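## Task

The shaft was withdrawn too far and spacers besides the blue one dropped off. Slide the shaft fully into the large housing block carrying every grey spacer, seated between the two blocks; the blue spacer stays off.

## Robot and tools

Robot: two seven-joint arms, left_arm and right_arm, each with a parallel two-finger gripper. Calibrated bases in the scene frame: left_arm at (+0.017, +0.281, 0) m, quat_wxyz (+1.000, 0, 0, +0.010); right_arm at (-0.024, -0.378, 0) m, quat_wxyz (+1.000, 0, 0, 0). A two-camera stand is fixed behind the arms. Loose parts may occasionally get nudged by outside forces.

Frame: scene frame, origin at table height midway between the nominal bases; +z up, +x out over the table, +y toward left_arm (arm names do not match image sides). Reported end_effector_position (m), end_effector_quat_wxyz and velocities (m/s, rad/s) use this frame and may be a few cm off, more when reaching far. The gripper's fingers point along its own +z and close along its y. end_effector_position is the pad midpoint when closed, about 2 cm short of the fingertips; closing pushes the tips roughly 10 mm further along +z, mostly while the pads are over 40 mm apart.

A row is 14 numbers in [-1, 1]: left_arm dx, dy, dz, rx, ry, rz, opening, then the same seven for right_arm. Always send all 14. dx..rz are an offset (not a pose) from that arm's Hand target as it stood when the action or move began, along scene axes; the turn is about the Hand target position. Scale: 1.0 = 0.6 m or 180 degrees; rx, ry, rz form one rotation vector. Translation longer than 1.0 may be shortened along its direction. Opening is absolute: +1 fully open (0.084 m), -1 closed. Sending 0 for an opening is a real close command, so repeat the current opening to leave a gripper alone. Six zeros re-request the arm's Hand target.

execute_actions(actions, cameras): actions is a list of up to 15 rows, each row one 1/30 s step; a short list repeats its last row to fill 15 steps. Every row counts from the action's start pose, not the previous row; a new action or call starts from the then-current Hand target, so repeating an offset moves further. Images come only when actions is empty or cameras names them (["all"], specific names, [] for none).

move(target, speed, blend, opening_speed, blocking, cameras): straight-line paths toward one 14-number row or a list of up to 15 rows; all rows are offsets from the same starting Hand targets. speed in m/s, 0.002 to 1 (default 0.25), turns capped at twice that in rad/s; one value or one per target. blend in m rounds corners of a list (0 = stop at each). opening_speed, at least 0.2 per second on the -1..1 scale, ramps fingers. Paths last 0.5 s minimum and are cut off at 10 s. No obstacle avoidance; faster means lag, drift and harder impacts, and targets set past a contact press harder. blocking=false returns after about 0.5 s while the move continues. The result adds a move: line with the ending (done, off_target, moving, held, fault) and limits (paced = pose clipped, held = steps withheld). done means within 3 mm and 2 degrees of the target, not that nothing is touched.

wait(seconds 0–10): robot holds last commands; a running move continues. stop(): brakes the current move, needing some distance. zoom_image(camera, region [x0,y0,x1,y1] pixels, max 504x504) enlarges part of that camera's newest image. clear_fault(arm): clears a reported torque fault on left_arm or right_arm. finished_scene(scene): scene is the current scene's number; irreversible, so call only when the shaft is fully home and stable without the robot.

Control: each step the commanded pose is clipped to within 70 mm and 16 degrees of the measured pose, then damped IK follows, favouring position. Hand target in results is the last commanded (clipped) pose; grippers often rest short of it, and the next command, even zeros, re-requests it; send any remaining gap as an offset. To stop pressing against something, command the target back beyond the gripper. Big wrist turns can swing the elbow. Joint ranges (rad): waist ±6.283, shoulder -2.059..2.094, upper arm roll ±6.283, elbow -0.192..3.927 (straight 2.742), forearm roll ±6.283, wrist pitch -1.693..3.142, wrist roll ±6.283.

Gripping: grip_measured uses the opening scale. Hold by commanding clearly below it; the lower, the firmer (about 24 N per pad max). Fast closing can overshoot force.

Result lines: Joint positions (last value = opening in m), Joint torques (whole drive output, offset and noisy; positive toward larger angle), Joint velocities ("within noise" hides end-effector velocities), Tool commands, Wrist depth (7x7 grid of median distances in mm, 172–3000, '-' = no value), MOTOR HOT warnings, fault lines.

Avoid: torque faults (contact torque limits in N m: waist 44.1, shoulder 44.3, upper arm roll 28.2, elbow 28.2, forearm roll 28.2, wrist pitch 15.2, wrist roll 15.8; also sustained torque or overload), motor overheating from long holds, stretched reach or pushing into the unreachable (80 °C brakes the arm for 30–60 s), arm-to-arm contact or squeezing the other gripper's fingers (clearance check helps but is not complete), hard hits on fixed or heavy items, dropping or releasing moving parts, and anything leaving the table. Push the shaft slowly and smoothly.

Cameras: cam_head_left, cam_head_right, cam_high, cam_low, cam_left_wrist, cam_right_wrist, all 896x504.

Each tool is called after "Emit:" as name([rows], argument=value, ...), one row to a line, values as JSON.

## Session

Emit:
execute_actions(actions=[])

Scene clock: 0.00 s.
left_arm: end_effector_position=(+0.0495, +0.0797, +0.2799) grip_measured=+1.00 end_effector_quat_wxyz=(-0.254, +0.861, +0.382, +0.221) | right_arm: end_effector_position=(+0.1485, -0.4880, +0.1652) grip_measured=+1.00 end_effector_quat_wxyz=(-0.238, +0.477, +0.845, -0.049)
Joint positions: left_arm=[-0.897 -0.465 -0.63 0.871 0.045 1.875 -2.203 0.084] | right_arm=[-0.111 -0.443 -0.344 0.544 -0.183 1.463 -2.435 0.084]
Joint velocities: within noise
Joint torques (N m): no reading
Wrist depth (mm): cam_left_wrist=[219 248 274 747 683 633 589 / 224 228 274 678 620 575 538 / 208 216 279 612 568 529 499 / 202 211 330 560 525 490 462 / 209 222 279 515 486 458 432 / 577 275 301 452 453 429 406 / 530 498 365 423 423 402 383] | cam_right_wrist=[- 191 192 220 378 356 332 / 1582 456 225 242 353 340 320 / 466 434 397 288 339 327 306 / 452 420 386 339 333 316 297 / 431 401 371 344 325 305 288 / 411 380 357 332 312 296 278 / 389 365 340 317 301 284 268]
Hand target: left_arm +0.0495, +0.0797, +0.2799; -0.254, +0.861, +0.382, +0.221 | right_arm +0.1485, -0.4880, +0.1652; -0.238, +0.477, +0.845, -0.049
Tool commands: left_gripper/opening=+1.0 right_gripper/opening=+1.0

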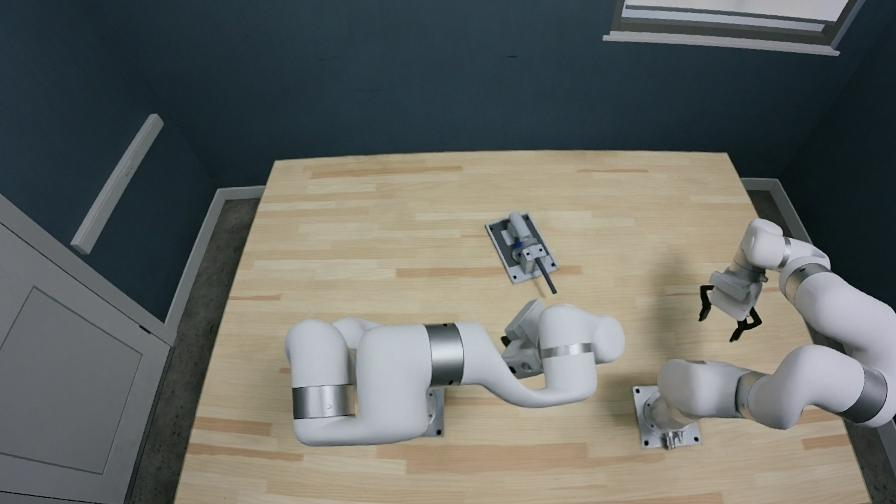

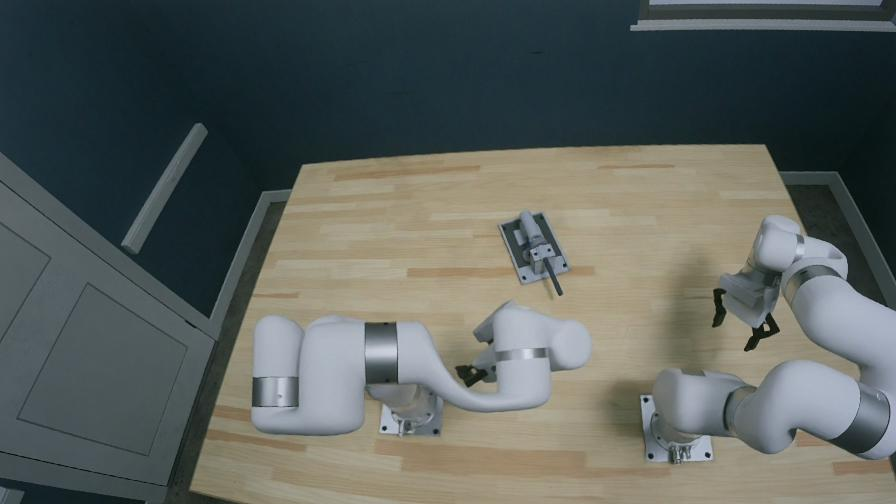

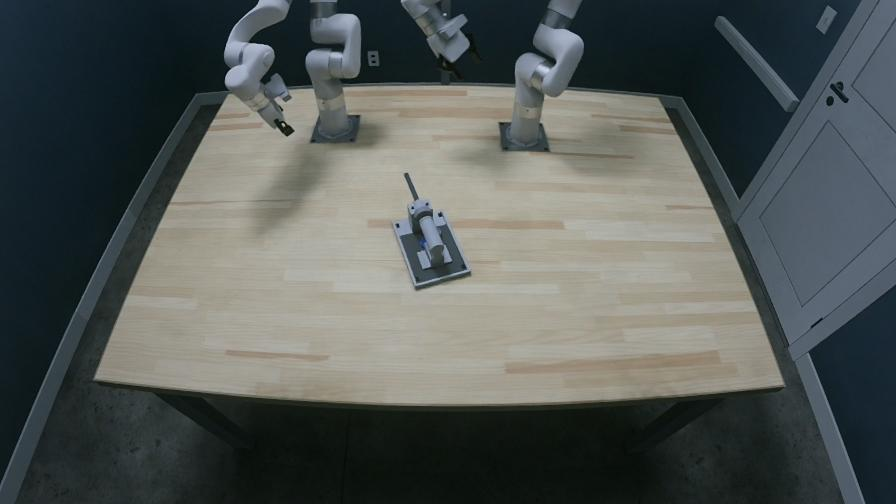

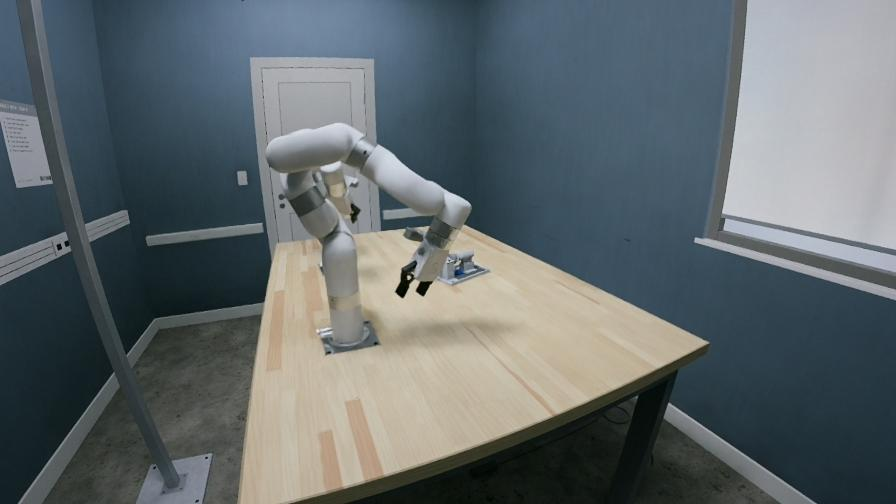

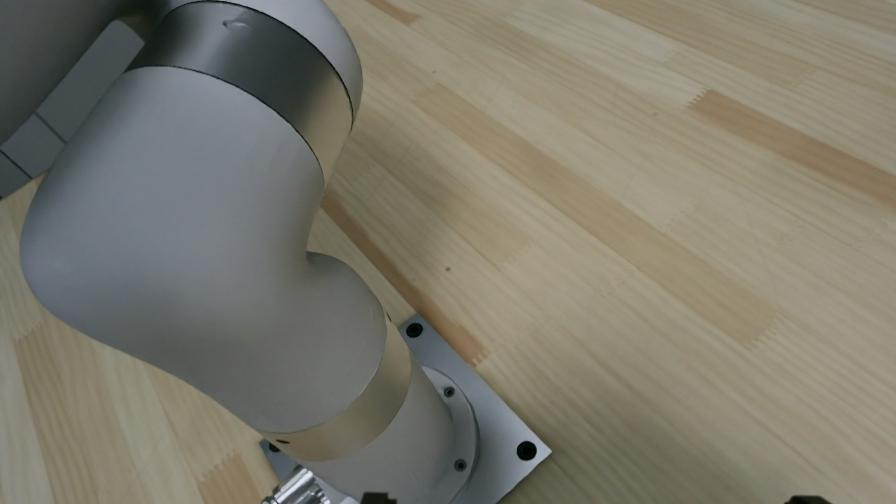

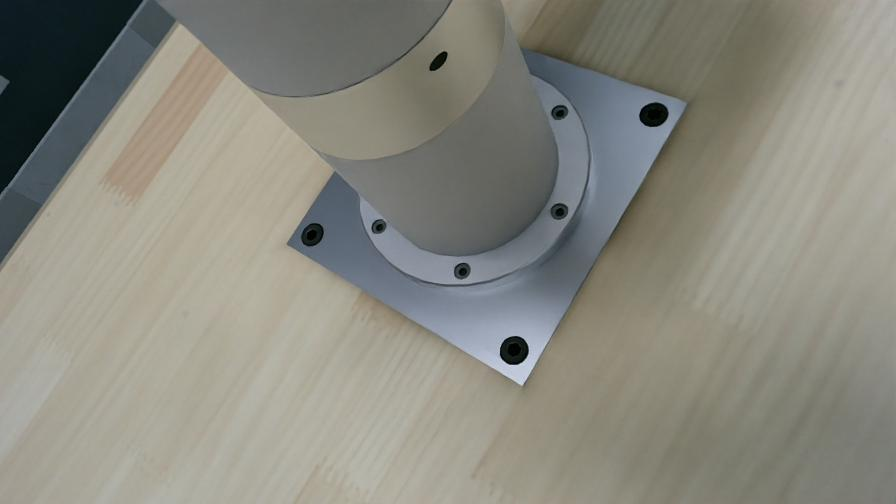

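Emit:
zoom_image(camera="cam_head_left", region=[470, 195, 590, 305])

Emit:
zoom_image(camera="cam_high", region=[370, 165, 490, 295])

Scaled by 4.200 from the camera's 896x504 image, which has a finer 1280x720 frame.

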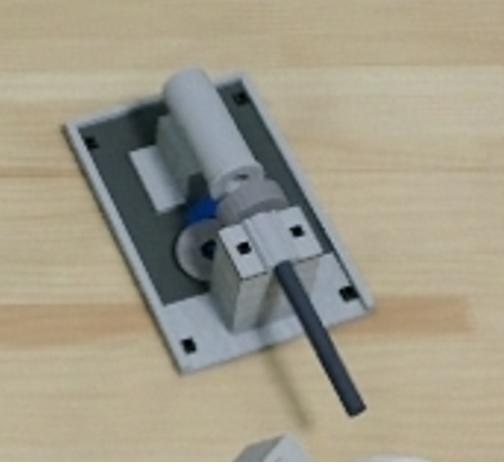

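Scaled by 3.877 from the camera's 896x504 image, which has a finer 1280x720 frame.

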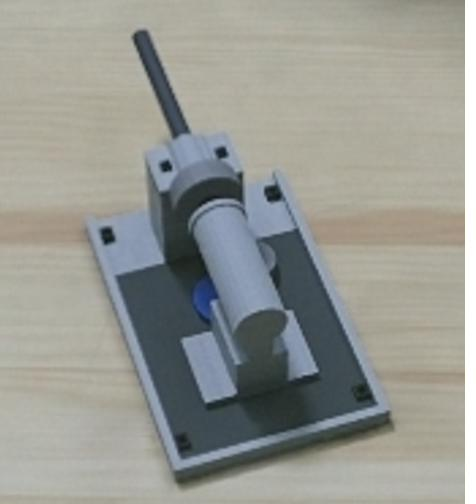

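Emit:
move([
  [0.3,0.4,0.05,-0.1101,-0.0439,-0.6615,1,0.35,0.1,0.22,-0.1614,-0.0706,-0.5274,1],
  [0.45,0.25,-0.02,-0.1101,-0.0439,-0.6615,1,0.469,0.697,0.225,-0.1614,-0.0706,-0.5274,1],
], speed=0.25, cameras=["cam_high","cam_left_wrist","cam_right_wrist"])

Scene clock: 8.47 s.
left_arm: end_effector_position=(+0.3195, +0.2297, +0.2679) grip_measured=+1.00 end_effector_quat_wxyz=(+0.209, +0.775, -0.503, +0.321) | right_arm: end_effector_position=(+0.4299, -0.0698, +0.3002) grip_measured=+1.00 end_effector_quat_wxyz=(+0.000, +0.978, +0.208, +0.000)
Joint positions: left_arm=[-1.208 -1.938 1.008 0.44 0.923 1.401 0.345 0.084] | right_arm=[0.134 0.278 0.55 1.631 -0.146 1.394 0.274 0.084]
Joint torques (N m): left_arm=[-2.74 18.84 -8.77 5.24 0.44 -4.38 -0.84] | right_arm=[2.44 -23.24 4.24 14.42 -0.96 -0.93 0.74]
Wrist depth (mm): cam_left_wrist=[1288 1468 852 889 899 912 910 / 1264 742 747 748 754 753 757 / 637 661 664 668 645 669 671 / 576 578 500 467 564 582 585 / 512 529 508 504 515 531 532 / 469 472 472 473 475 475 477 / 437 437 438 440 441 441 440] | cam_right_wrist=[430 429 429 420 419 427 425 / 430 430 428 420 418 426 427 / 431 429 429 421 415 426 426 / 431 430 429 411 420 427 426 / 431 430 429 340 422 427 426 / 431 430 430 345 428 428 426 / 431 431 430 429 428 429 427]
Hand target: left_arm +0.3195, +0.2297, +0.2679; +0.209, +0.775, -0.503, +0.321 | right_arm +0.4299, -0.0698, +0.3002; +0.000, +0.978, +0.208, +0.000
Off the commanded pose: left_arm 0.000 m, 0 deg | right_arm 0.000 m, 0 deg.
move: done; limits=paced
Images, in order (width x height): cam_high 896x504, cam_left_wrist 896x504, cam_right_wrist 896x504.

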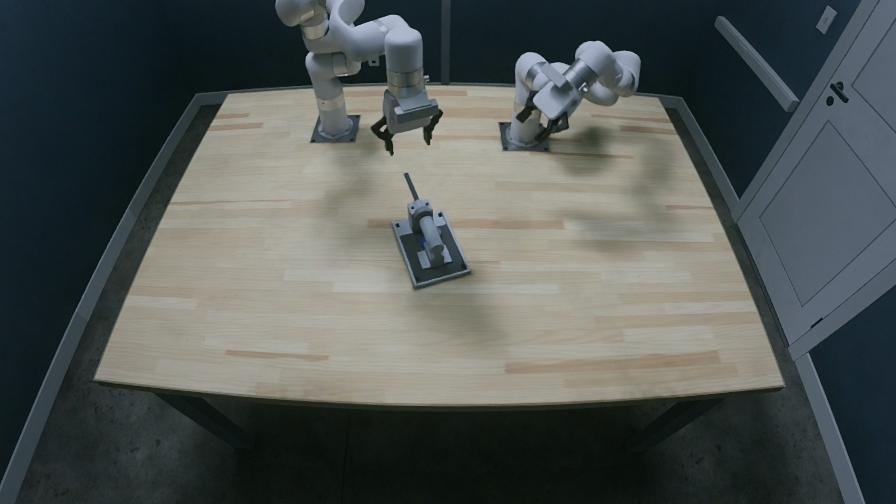

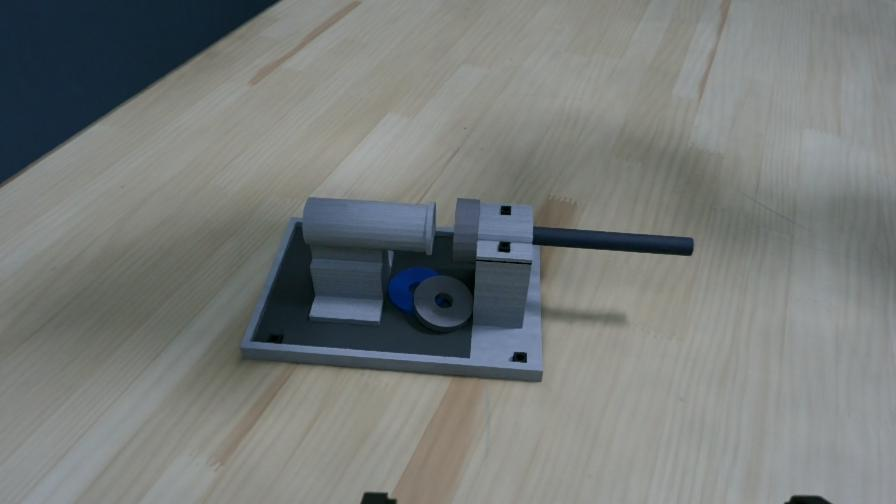

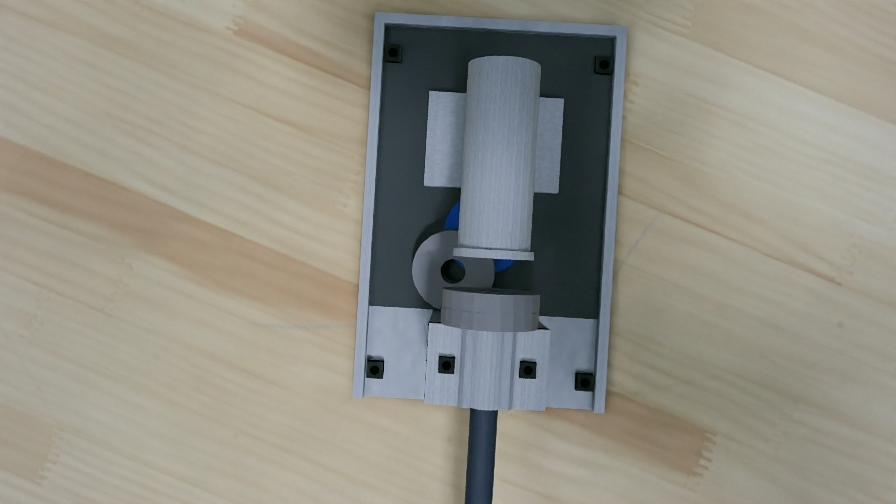

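Emit:
zoom_image(camera="cam_left_wrist", region=[370, 180, 560, 350])

Emit:
zoom_image(camera="cam_right_wrist", region=[400, 180, 570, 350])

Scaled by 2.653 from the camera's 896x504 image, which has a finer 1280x720 frame.

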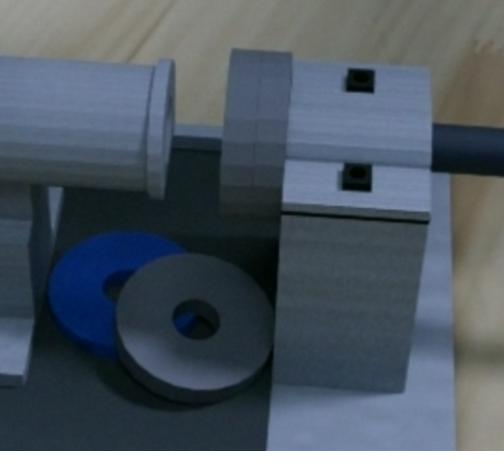

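Scaled by 2.965 from the camera's 896x504 image, which has a finer 1280x720 frame.

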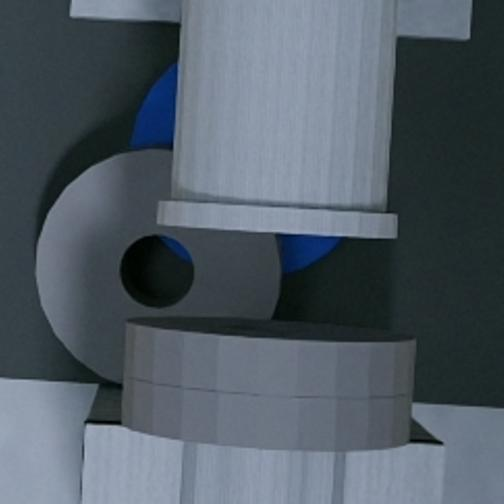

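Emit:
move(target=[0,0,0,0,0,0,1,0,0.02,-0.15,0,0,-0.0189,1], cameras=["cam_right_wrist","cam_left_wrist"])

Emit:
zoom_image(camera="cam_right_wrist", region=[350, 140, 600, 390])

Scene clock: 9.87 s.
left_arm: end_effector_position=(+0.3195, +0.2297, +0.2679) grip_measured=+1.00 end_effector_quat_wxyz=(+0.209, +0.775, -0.503, +0.321) | right_arm: end_effector_position=(+0.4299, -0.0578, +0.2102) grip_measured=+1.00 end_effector_quat_wxyz=(+0.000, +0.984, +0.179, +0.000)
Joint positions: left_arm=[-1.209 -1.938 1.008 0.44 0.923 1.401 0.345 0.084] | right_arm=[0.151 0.336 0.536 1.444 -0.184 1.159 0.378 0.084]
Joint torques (N m): left_arm=[-2.74 19 -8.87 5.35 0.45 -4.31 -0.86] | right_arm=[2.35 -23.83 1.62 11.83 -1.02 -1.83 0.8]
Wrist depth (mm): cam_left_wrist=[1285 1458 855 857 855 904 909 / 1269 747 746 747 722 751 758 / 642 662 664 665 641 671 671 / 578 580 502 468 566 584 585 / 511 526 512 505 515 531 535 / 473 473 472 473 475 475 475 / 438 437 439 441 440 440 442] | cam_right_wrist=[340 339 339 331 248 336 337 / 340 339 339 331 248 337 337 / 341 339 339 331 249 338 337 / 341 340 339 331 248 338 337 / 341 340 339 321 330 338 337 / 341 341 340 256 255 338 338 / 341 341 340 334 255 338 338]
Hand target: left_arm +0.3195, +0.2297, +0.2679; +0.209, +0.775, -0.503, +0.321 | right_arm +0.4299, -0.0578, +0.2102; +0.000, +0.984, +0.179, +0.000
Off the commanded pose: left_arm 0.000 m, 0 deg | right_arm 0.000 m, 0 deg.
move: done
Images, in order (width x height): cam_left_wrist 896x504, cam_right_wrist 896x504.

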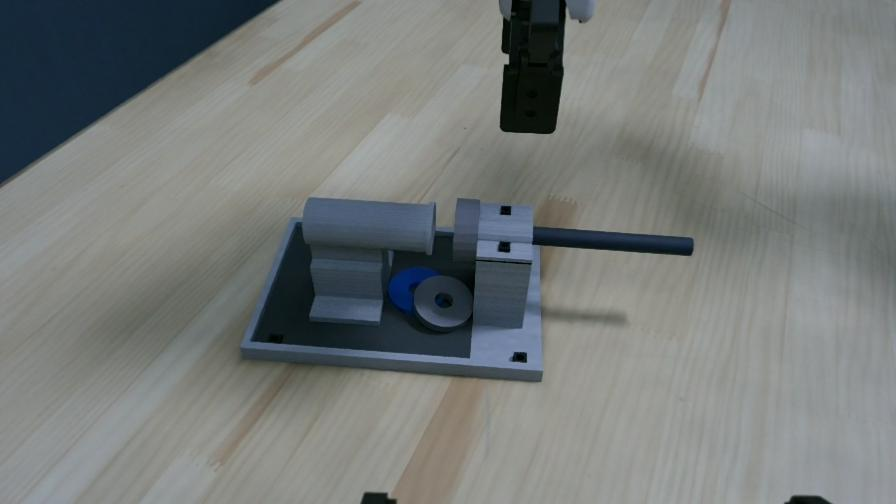

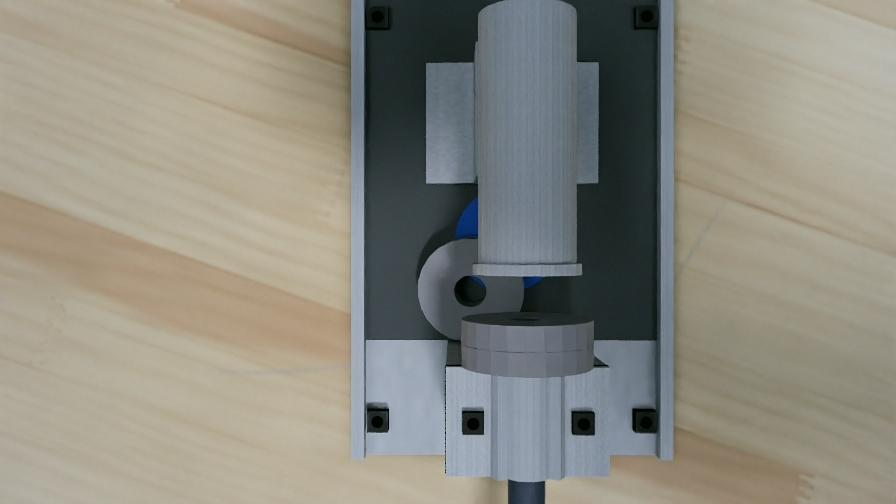

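Scaled by 2.016 from the camera's 896x504 image, which has a finer 1280x720 frame.

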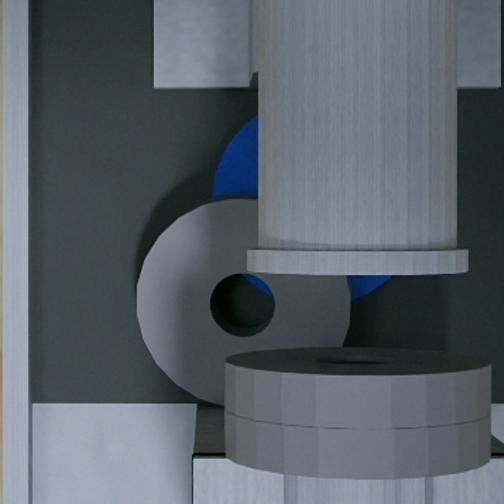

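Emit:
move([
  [0,0,0,0,0,0,1,0.12,-0.18,0.0,0.2515,-0.1145,0.4714,-1],
  [0,0,0,0,0,0,1,0.1287,-0.08,-0.217,0.2515,-0.1145,0.4714,-1],
], speed=0.2, cameras=["cam_right_wrist","cam_left_wrist"])

Scene clock: 17.80 s.
left_arm: end_effector_position=(+0.3195, +0.2297, +0.2679) grip_measured=+1.00 end_effector_quat_wxyz=(+0.209, +0.775, -0.503, +0.321) | right_arm: end_effector_position=(+0.5071, -0.1058, +0.0800) grip_measured=-1.00 end_effector_quat_wxyz=(-0.314, +0.526, +0.759, +0.218)
Joint positions: left_arm=[-1.209 -1.938 1.008 0.44 0.923 1.401 0.345 0.084] | right_arm=[-0.323 0.83 0.701 1.505 0.345 0.958 -1.924 0]
Joint torques (N m): left_arm=[-2.54 18.89 -8.99 5.27 0.04 -4.02 -0.6] | right_arm=[2.18 -29.4 8.38 11.91 -0.53 -1.02 0.74]
Wrist depth (mm): cam_left_wrist=[1295 1480 854 518 907 907 910 / 1255 748 749 548 753 757 759 / 640 662 662 642 646 667 671 / 576 575 501 469 565 584 585 / 512 528 510 505 517 533 534 / 471 473 473 474 474 477 477 / 437 438 439 439 439 439 442] | cam_right_wrist=[463 459 455 450 446 441 437 / 405 402 397 394 390 387 383 / 348 347 344 341 338 335 332 / 316 313 183 186 - 175 174 / 183 182 175 - - - - / 258 256 - 175 227 207 195 / 239 237 201 201 224 213 211]
Hand target: left_arm +0.3195, +0.2297, +0.2679; +0.209, +0.775, -0.503, +0.321 | right_arm +0.5071, -0.1058, +0.0800; -0.315, +0.527, +0.759, +0.218
Off the commanded pose: left_arm 0.000 m, 0 deg | right_arm 0.000 m, 0 deg.
move: done
Images, in order (width x height): cam_left_wrist 896x504, cam_right_wrist 896x504.

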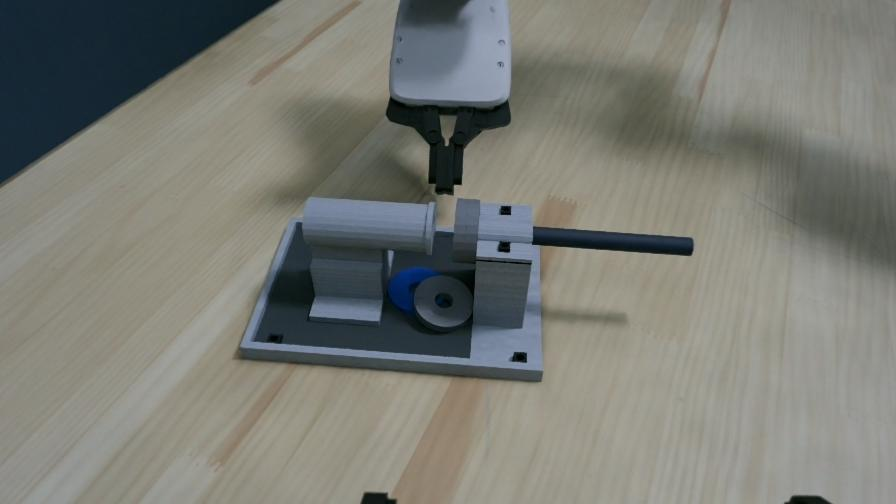

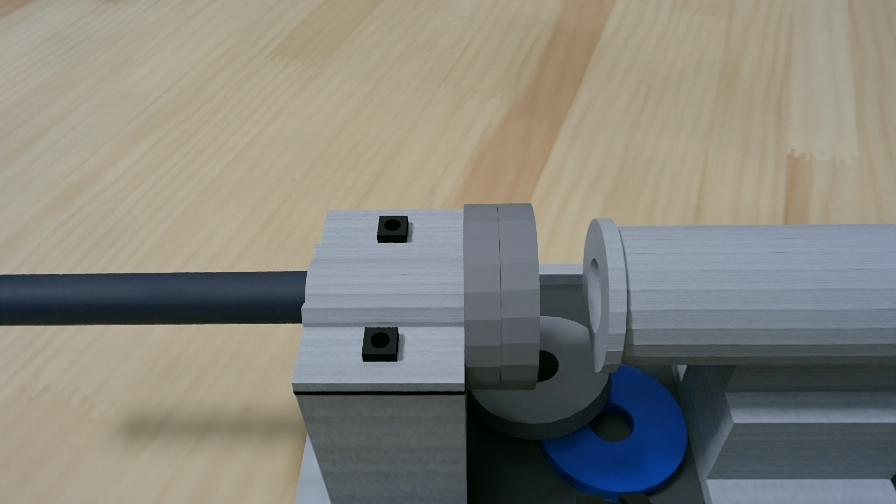

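Emit:
move([
  [0,0,0,0,0,0,1,-0.0205,0.0547,-0.081,0,0,0,-1],
  [0,0,0,0,0,0,1,-0.0345,0.0921,-0.081,0,0,0,-1],
], speed=[0.1,0.05], cameras=["cam_right_wrist","cam_left_wrist"])

Scene clock: 19.63 s.
left_arm: end_effector_position=(+0.3195, +0.2297, +0.2679) grip_measured=+1.00 end_effector_quat_wxyz=(+0.209, +0.775, -0.503, +0.321) | right_arm: end_effector_position=(+0.5053, -0.0737, +0.0544) grip_measured=-1.00 end_effector_quat_wxyz=(-0.292, +0.524, +0.768, +0.226)
Joint positions: left_arm=[-1.209 -1.938 1.008 0.44 0.923 1.401 0.345 0.084] | right_arm=[-0.249 0.865 0.688 1.485 0.343 0.83 -1.933 0]
Joint torques (N m): left_arm=[-2.28 18.98 -8.86 5.27 0 -3.85 -0.56] | right_arm=[3.01 -36.3 10.4 8.79 0.65 -0.98 0.12]
Wrist depth (mm): cam_left_wrist=[1288 1465 894 510 897 908 908 / 1269 746 752 513 749 754 760 / 643 662 664 526 647 669 672 / 577 579 502 467 566 585 586 / 512 526 512 503 515 533 535 / 472 472 474 473 475 476 477 / 436 438 440 438 441 441 443] | cam_right_wrist=[371 372 374 375 377 379 381 / 329 319 331 333 334 335 337 / 287 297 298 290 291 292 293 / 262 - - - 273 274 275 / - - - - - - - / 223 - - - 188 - - / 198 - - 186 187 190 -]
Hand target: left_arm +0.3195, +0.2297, +0.2679; +0.209, +0.775, -0.503, +0.321 | right_arm +0.5053, -0.0737, +0.0544; -0.292, +0.524, +0.768, +0.226 (not the last commanded pose)
Tool commands: left_gripper/opening=+1.0 right_gripper/opening=-1.0
Off the commanded pose: left_arm 0.000 m, 0 deg | right_arm 0.038 m, 3 deg.
TORQUE FAULT: the external load on joint 2 (shoulder) of the right arm reached its load limit, and that arm stopped. The contact can be on any part of that arm beyond that joint, not only on its tool. A torque fault puts only its own arm into a fault stop. That arm's remaining commands of this call were not run. The hold on joint 2 (shoulder) of that arm was moved back by the arm itself, up to 3 degrees, as the stop began. That arm is still stopped at the end of this call. While its stop runs, that arm, its gripper or tool too, takes no new command.
CLEAR FAULT: the right arm stays stopped (state 4) until you call clear_fault(arm="right_arm").
End effector pose when the fault began: right_arm: position (+0.4939, -0.0707, +0.0320), quat_wxyz (-0.314, +0.527, +0.759, +0.218)
Joint positions when the fault began: right_arm=[-0.249 0.917 0.688 1.485 0.343 0.83 -1.933 0]
move: fault (right_arm); path passed 1 of 2 targets
Images, in order (width x height): cam_left_wrist 896x504, cam_right_wrist 896x504.

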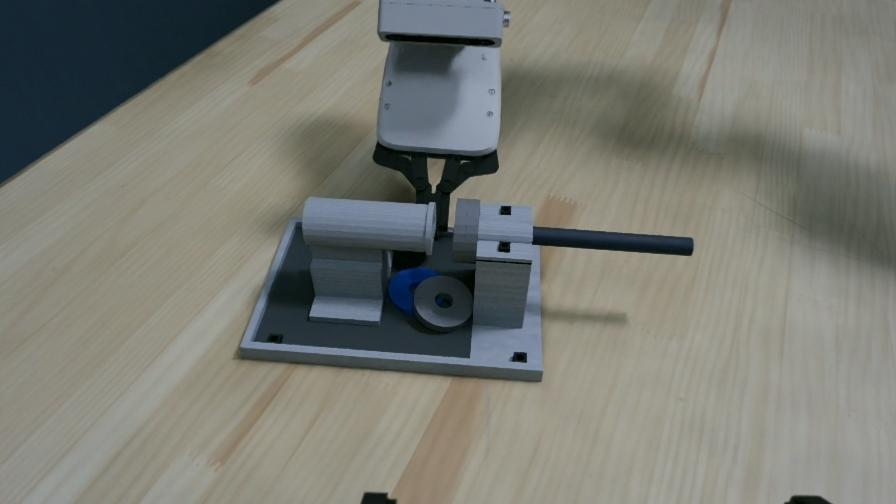

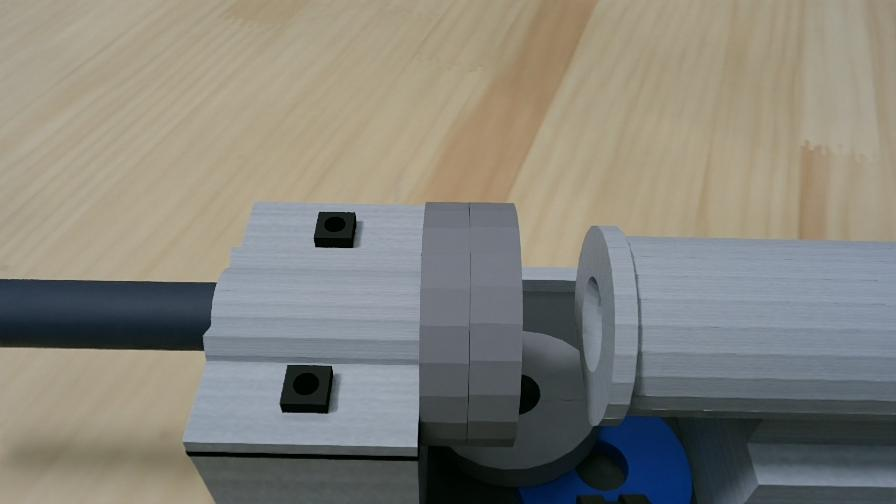

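Emit:
clear_fault(arm="right_arm")

Emit:
move([
  [0,0,0,0,0,0,1,-0.019,0.005,-0.01,0.0041,0.0156,0,-1],
  [0,0,0,0,0,0,1,-0.019,0.005,-0.028,0.0041,0.0156,0,-1],
  [0,0,0,0,0,0,1,-0.035,0.0478,-0.028,0.0041,0.0156,0,-1],
], speed=[0.05,0.04,0.04], cameras=["cam_right_wrist","cam_left_wrist"])

Scene clock: 20.40 s.
left_arm: end_effector_position=(+0.3195, +0.2297, +0.2679) grip_measured=+1.00 end_effector_quat_wxyz=(+0.209, +0.775, -0.503, +0.321) | right_arm: end_effector_position=(+0.5053, -0.0737, +0.0544) grip_measured=-1.00 end_effector_quat_wxyz=(-0.292, +0.524, +0.768, +0.226)
Joint positions: left_arm=[-1.209 -1.938 1.008 0.44 0.923 1.401 0.345 0.084] | right_arm=[-0.249 0.865 0.688 1.485 0.343 0.83 -1.933 0]
Joint torques (N m): left_arm=[-2.27 18.95 -8.97 5.23 -0.13 -3.84 -0.61] | right_arm=[3.06 -36.24 10.53 8.55 0.49 -0.95 0.22]
Wrist depth (mm): cam_left_wrist=[1285 1468 885 510 903 906 909 / 1271 747 746 512 751 755 760 / 638 664 666 528 647 668 669 / 574 579 501 469 566 585 585 / 512 526 509 503 516 531 532 / 472 473 473 474 474 477 477 / 438 438 439 439 440 440 441] | cam_right_wrist=[370 372 373 376 377 379 381 / 328 319 332 333 334 336 337 / 287 297 298 291 291 293 293 / 262 - - - 274 274 275 / - - - - - - - / 222 - - - 188 - - / 198 - - 186 187 190 -]
Hand target: left_arm +0.3195, +0.2297, +0.2679; +0.209, +0.775, -0.503, +0.321 | right_arm +0.5053, -0.0737, +0.0544; -0.292, +0.524, +0.768, +0.226 (not the last commanded pose)
Tool commands: left_gripper/opening=+1.0 right_gripper/opening=-1.0
Off the commanded pose: left_arm 0.000 m, 0 deg | right_arm 0.038 m, 3 deg.
TORQUE FAULT, CONTINUED: the right arm's stop, for the torque fault of joint 2 (shoulder) that an earlier result reported, is over. The call counts as one of the actions that you can send in this scene. The hold on joint 2 (shoulder) of that arm was moved back by the arm itself, up to 3 degrees, as the stop began. That arm's target is now where it stood when the stop ended, not its last command. That arm's gripper keeps its grip as last carried out, and that arm accepts commands again: back off and push less far.
CLEAR FAULT: your call cleared the right arm's torque fault. If a joint's load stays at its limit, that arm stops again at once.

Scene clock: 22.63 s.
left_arm: end_effector_position=(+0.3195, +0.2297, +0.2679) grip_measured=+1.00 end_effector_quat_wxyz=(+0.209, +0.775, -0.503, +0.321) | right_arm: end_effector_position=(+0.4844, -0.0451, +0.0376) grip_measured=-1.00 end_effector_quat_wxyz=(-0.314, +0.527, +0.759, +0.218)
Joint positions: left_arm=[-1.209 -1.938 1.008 0.44 0.923 1.401 0.345 0.084] | right_arm=[-0.209 0.902 0.696 1.468 0.362 0.795 -1.908 0]
Joint torques (N m): left_arm=[-2.19 19.01 -8.92 5.2 -0.21 -3.74 -0.53] | right_arm=[3.79 -28.82 12.7 8.09 1.45 -1.44 0.66]
Wrist depth (mm): cam_left_wrist=[1292 1462 853 497 857 903 901 / 1260 746 748 500 751 754 757 / 638 658 639 501 643 669 671 / 576 582 500 473 565 585 585 / 511 528 511 502 517 532 537 / 471 473 473 474 475 477 476 / 436 438 438 440 439 441 442] | cam_right_wrist=[373 371 366 362 359 354 351 / 327 313 320 317 314 311 309 / 281 279 276 274 272 270 268 / 255 260 258 256 247 245 244 / 239 - - - - 231 229 / - - - - - - - / - - - - - - -]
Hand target: left_arm +0.3195, +0.2297, +0.2679; +0.209, +0.775, -0.503, +0.321 | right_arm +0.4843, -0.0450, +0.0376; -0.314, +0.527, +0.759, +0.218
Off the commanded pose: left_arm 0.000 m, 0 deg | right_arm 0.000 m, 0 deg.
move: done
Images, in order (width x height): cam_left_wrist 896x504, cam_right_wrist 896x504.

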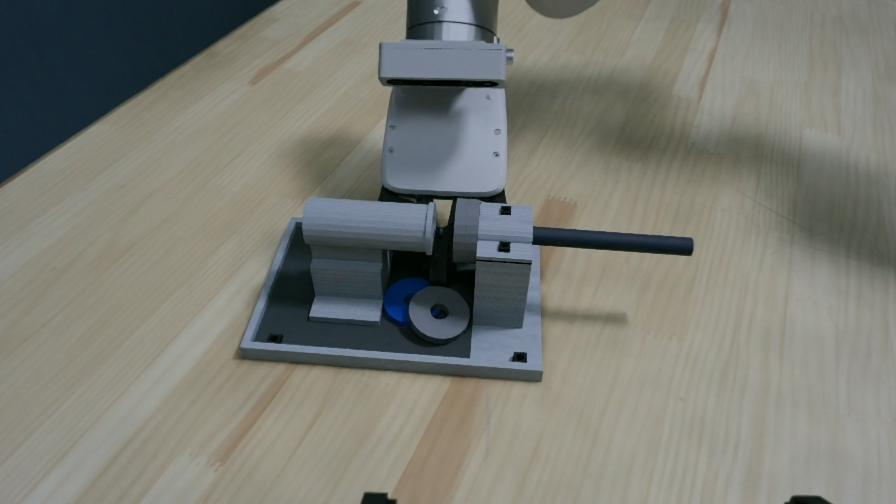

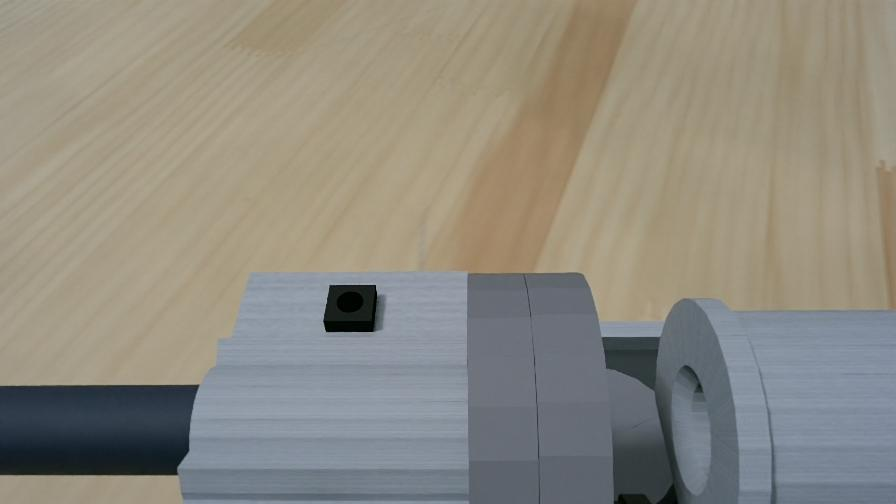

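Emit:
move([
  [0,0,0,0,0,0,1,0.083,-0.22,0.235,0,0,0,-1],
  [0.221,-0.34,-0.1,0.2313,0.0945,-0.018,0.57,0.0,-0.5,0.35,0,0,0,-1],
], speed=0.25, cameras=["cam_left_wrist"])

Scene clock: 27.50 s.
left_arm: end_effector_position=(+0.4521, +0.0257, +0.2079) grip_measured=+0.56 end_effector_quat_wxyz=(+0.000, +0.822, -0.570, +0.001) | right_arm: end_effector_position=(+0.4843, -0.3450, +0.2476) grip_measured=-1.00 end_effector_quat_wxyz=(-0.314, +0.527, +0.759, +0.218)
Joint positions: left_arm=[-2.469 -0.923 1.479 1.282 0.924 1.467 0.049 0.068] | right_arm=[-0.756 0.514 0.679 1.611 0.381 1.571 -2.084 0]
Joint torques (N m): left_arm=[-2.63 25.68 -13.31 12.61 -0.63 -1.86 0.91] | right_arm=[-2.51 -31.87 4.74 13.48 0.35 0.09 -0.57]
Wrist depth (mm): cam_left_wrist=[336 337 337 337 338 338 340 / 336 337 329 330 331 339 339 / 337 336 322 329 330 339 339 / 336 337 239 240 248 251 255 / 336 336 328 323 321 338 338 / 335 336 336 329 329 338 339 / 336 336 336 337 337 338 339] | cam_right_wrist=[819 815 782 795 783 777 771 / 717 711 703 697 689 683 677 / 616 611 607 601 467 447 568 / 557 554 548 545 450 498 498 / 509 505 502 499 481 480 471 / 466 463 461 457 450 447 444 / 421 420 417 415 411 411 408]
Hand target: left_arm +0.4521, +0.0257, +0.2079; +0.000, +0.822, -0.570, +0.001 | right_arm +0.4843, -0.3450, +0.2476; -0.314, +0.527, +0.759, +0.218
Off the commanded pose: left_arm 0.000 m, 0 deg | right_arm 0.000 m, 0 deg.
move: done
Images, in order (width x height): cam_left_wrist 896x504.

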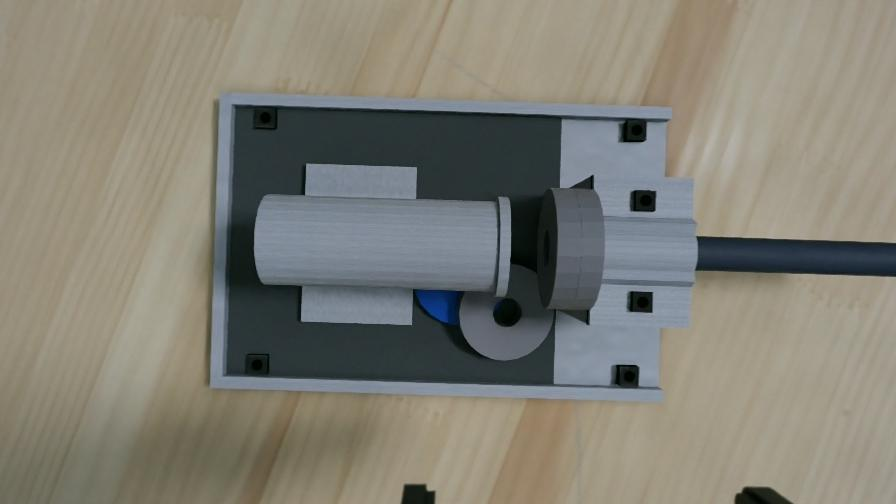

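Emit:
move([
  [0.0247,-0.0447,-0.18,-0.0658,-0.0126,-0.1085,0.5,0,0,0,0,0,0,-1],
  [0.0247,-0.0447,-0.2945,-0.0658,-0.0126,-0.1085,0.5,0,0,0,0,0,0,-1],
], speed=[0.2,0.04], cameras=["cam_left_wrist","cam_high","cam_right_wrist"])

Emit:
zoom_image(camera="cam_high", region=[370, 165, 490, 295])

Scene clock: 30.87 s.
left_arm: end_effector_position=(+0.4655, -0.0146, +0.1263) grip_measured=+0.49 end_effector_quat_wxyz=(+0.074, +0.701, -0.703, +0.097) | right_arm: end_effector_position=(+0.4843, -0.3450, +0.2476) grip_measured=-1.00 end_effector_quat_wxyz=(-0.314, +0.527, +0.759, +0.218)
Joint positions: left_arm=[-2.452 -1.171 1.576 1.15 1.154 1.167 0.338 0.065] | right_arm=[-0.756 0.514 0.679 1.611 0.381 1.571 -2.084 0]
Joint torques (N m): left_arm=[-2.47 21.99 -17.08 7.38 0.7 -3.82 0.16] | right_arm=[-2.8 -32.09 4.74 13.45 0.42 -0.04 -0.5]
Wrist depth (mm): cam_left_wrist=[307 306 305 303 301 300 298 / 297 296 295 294 292 291 289 / 290 288 287 285 284 283 281 / 281 280 277 275 269 274 273 / 274 272 261 262 183 184 181 / 266 255 256 256 - 174 259 / 258 251 179 - - 173 252] | cam_right_wrist=[821 813 786 794 415 384 738 / 718 708 703 696 662 655 655 / 619 611 609 600 468 446 566 / 557 553 548 545 450 497 498 / 508 506 502 498 481 480 471 / 466 462 460 456 450 447 445 / 422 420 417 415 412 410 408]
Hand target: left_arm +0.4655, -0.0146, +0.1263; +0.074, +0.701, -0.703, +0.097 (not the last commanded pose) | right_arm +0.4843, -0.3450, +0.2476; -0.314, +0.527, +0.759, +0.218
Tool commands: left_gripper/opening=+0.5 right_gripper/opening=-1.0
Off the commanded pose: left_arm 0.096 m, 3 deg | right_arm 0.000 m, 0 deg.
TORQUE FAULT: the external load on joint 3 (upper arm roll) of the left arm reached its load limit, and that arm stopped. The contact can be on any part of that arm beyond that joint, not only on its tool. A torque fault puts only its own arm into a fault stop. That arm's remaining commands of this call were not run. The hold on joint 3 (upper arm roll) of that arm was moved back by the arm itself, up to 3 degrees, as the stop began. That arm is still stopped at the end of this call. While its stop runs, that arm, its gripper or tool too, takes no new command.
CLEAR FAULT: the left arm stays stopped (state 4) until you call clear_fault(arm="left_arm").
End effector pose when the fault began: left_arm: position (+0.4665, -0.0002, +0.1017), quat_wxyz (+0.072, +0.710, -0.696, +0.074)
Joint positions when the fault began: left_arm=[-2.452 -1.171 1.628 1.15 1.154 1.166 0.338 0.065]
move: fault (left_arm); path passed 1 of 2 targets
Images, in order (width x height): cam_high 896x504, cam_left_wrist 896x504, cam_right_wrist 896x504.

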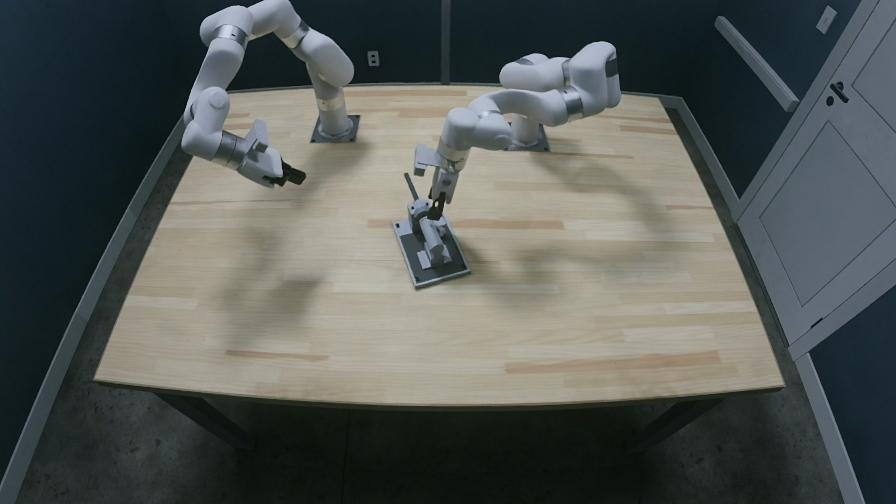

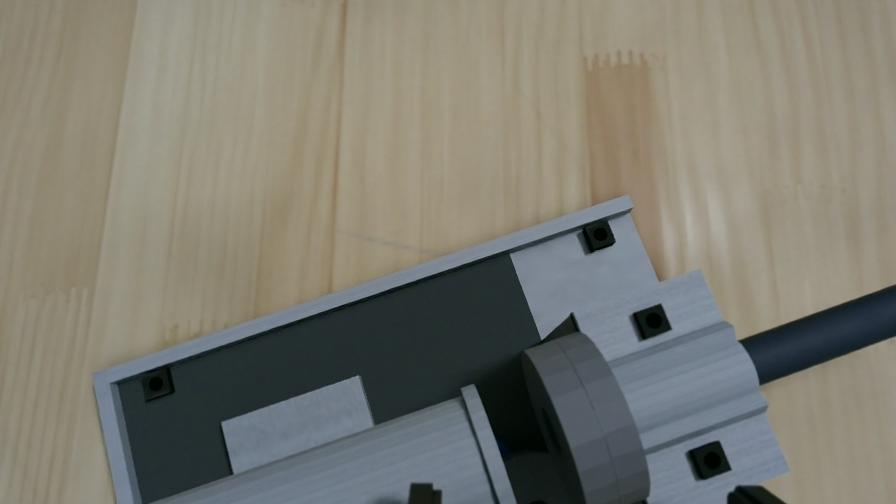

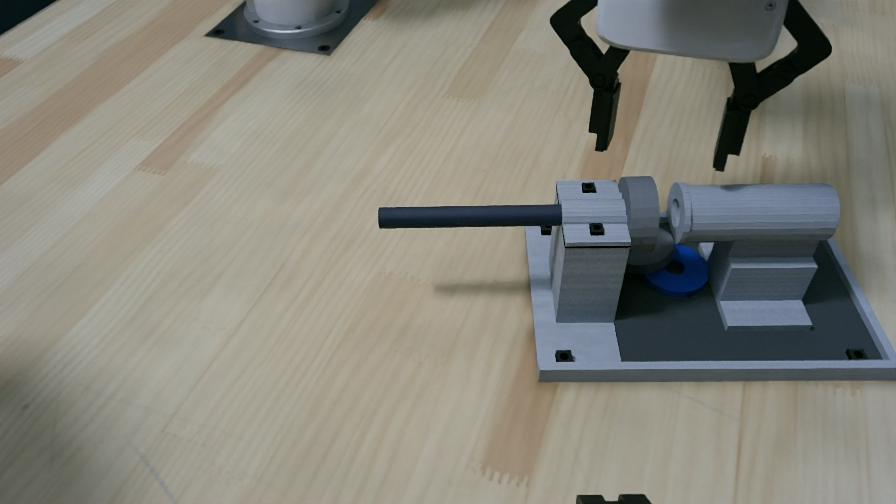

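Scaled by 3.877 from the camera's 896x504 image, which has a finer 1280x720 frame.

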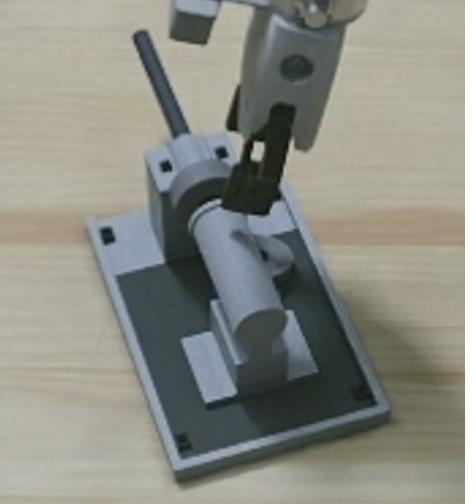

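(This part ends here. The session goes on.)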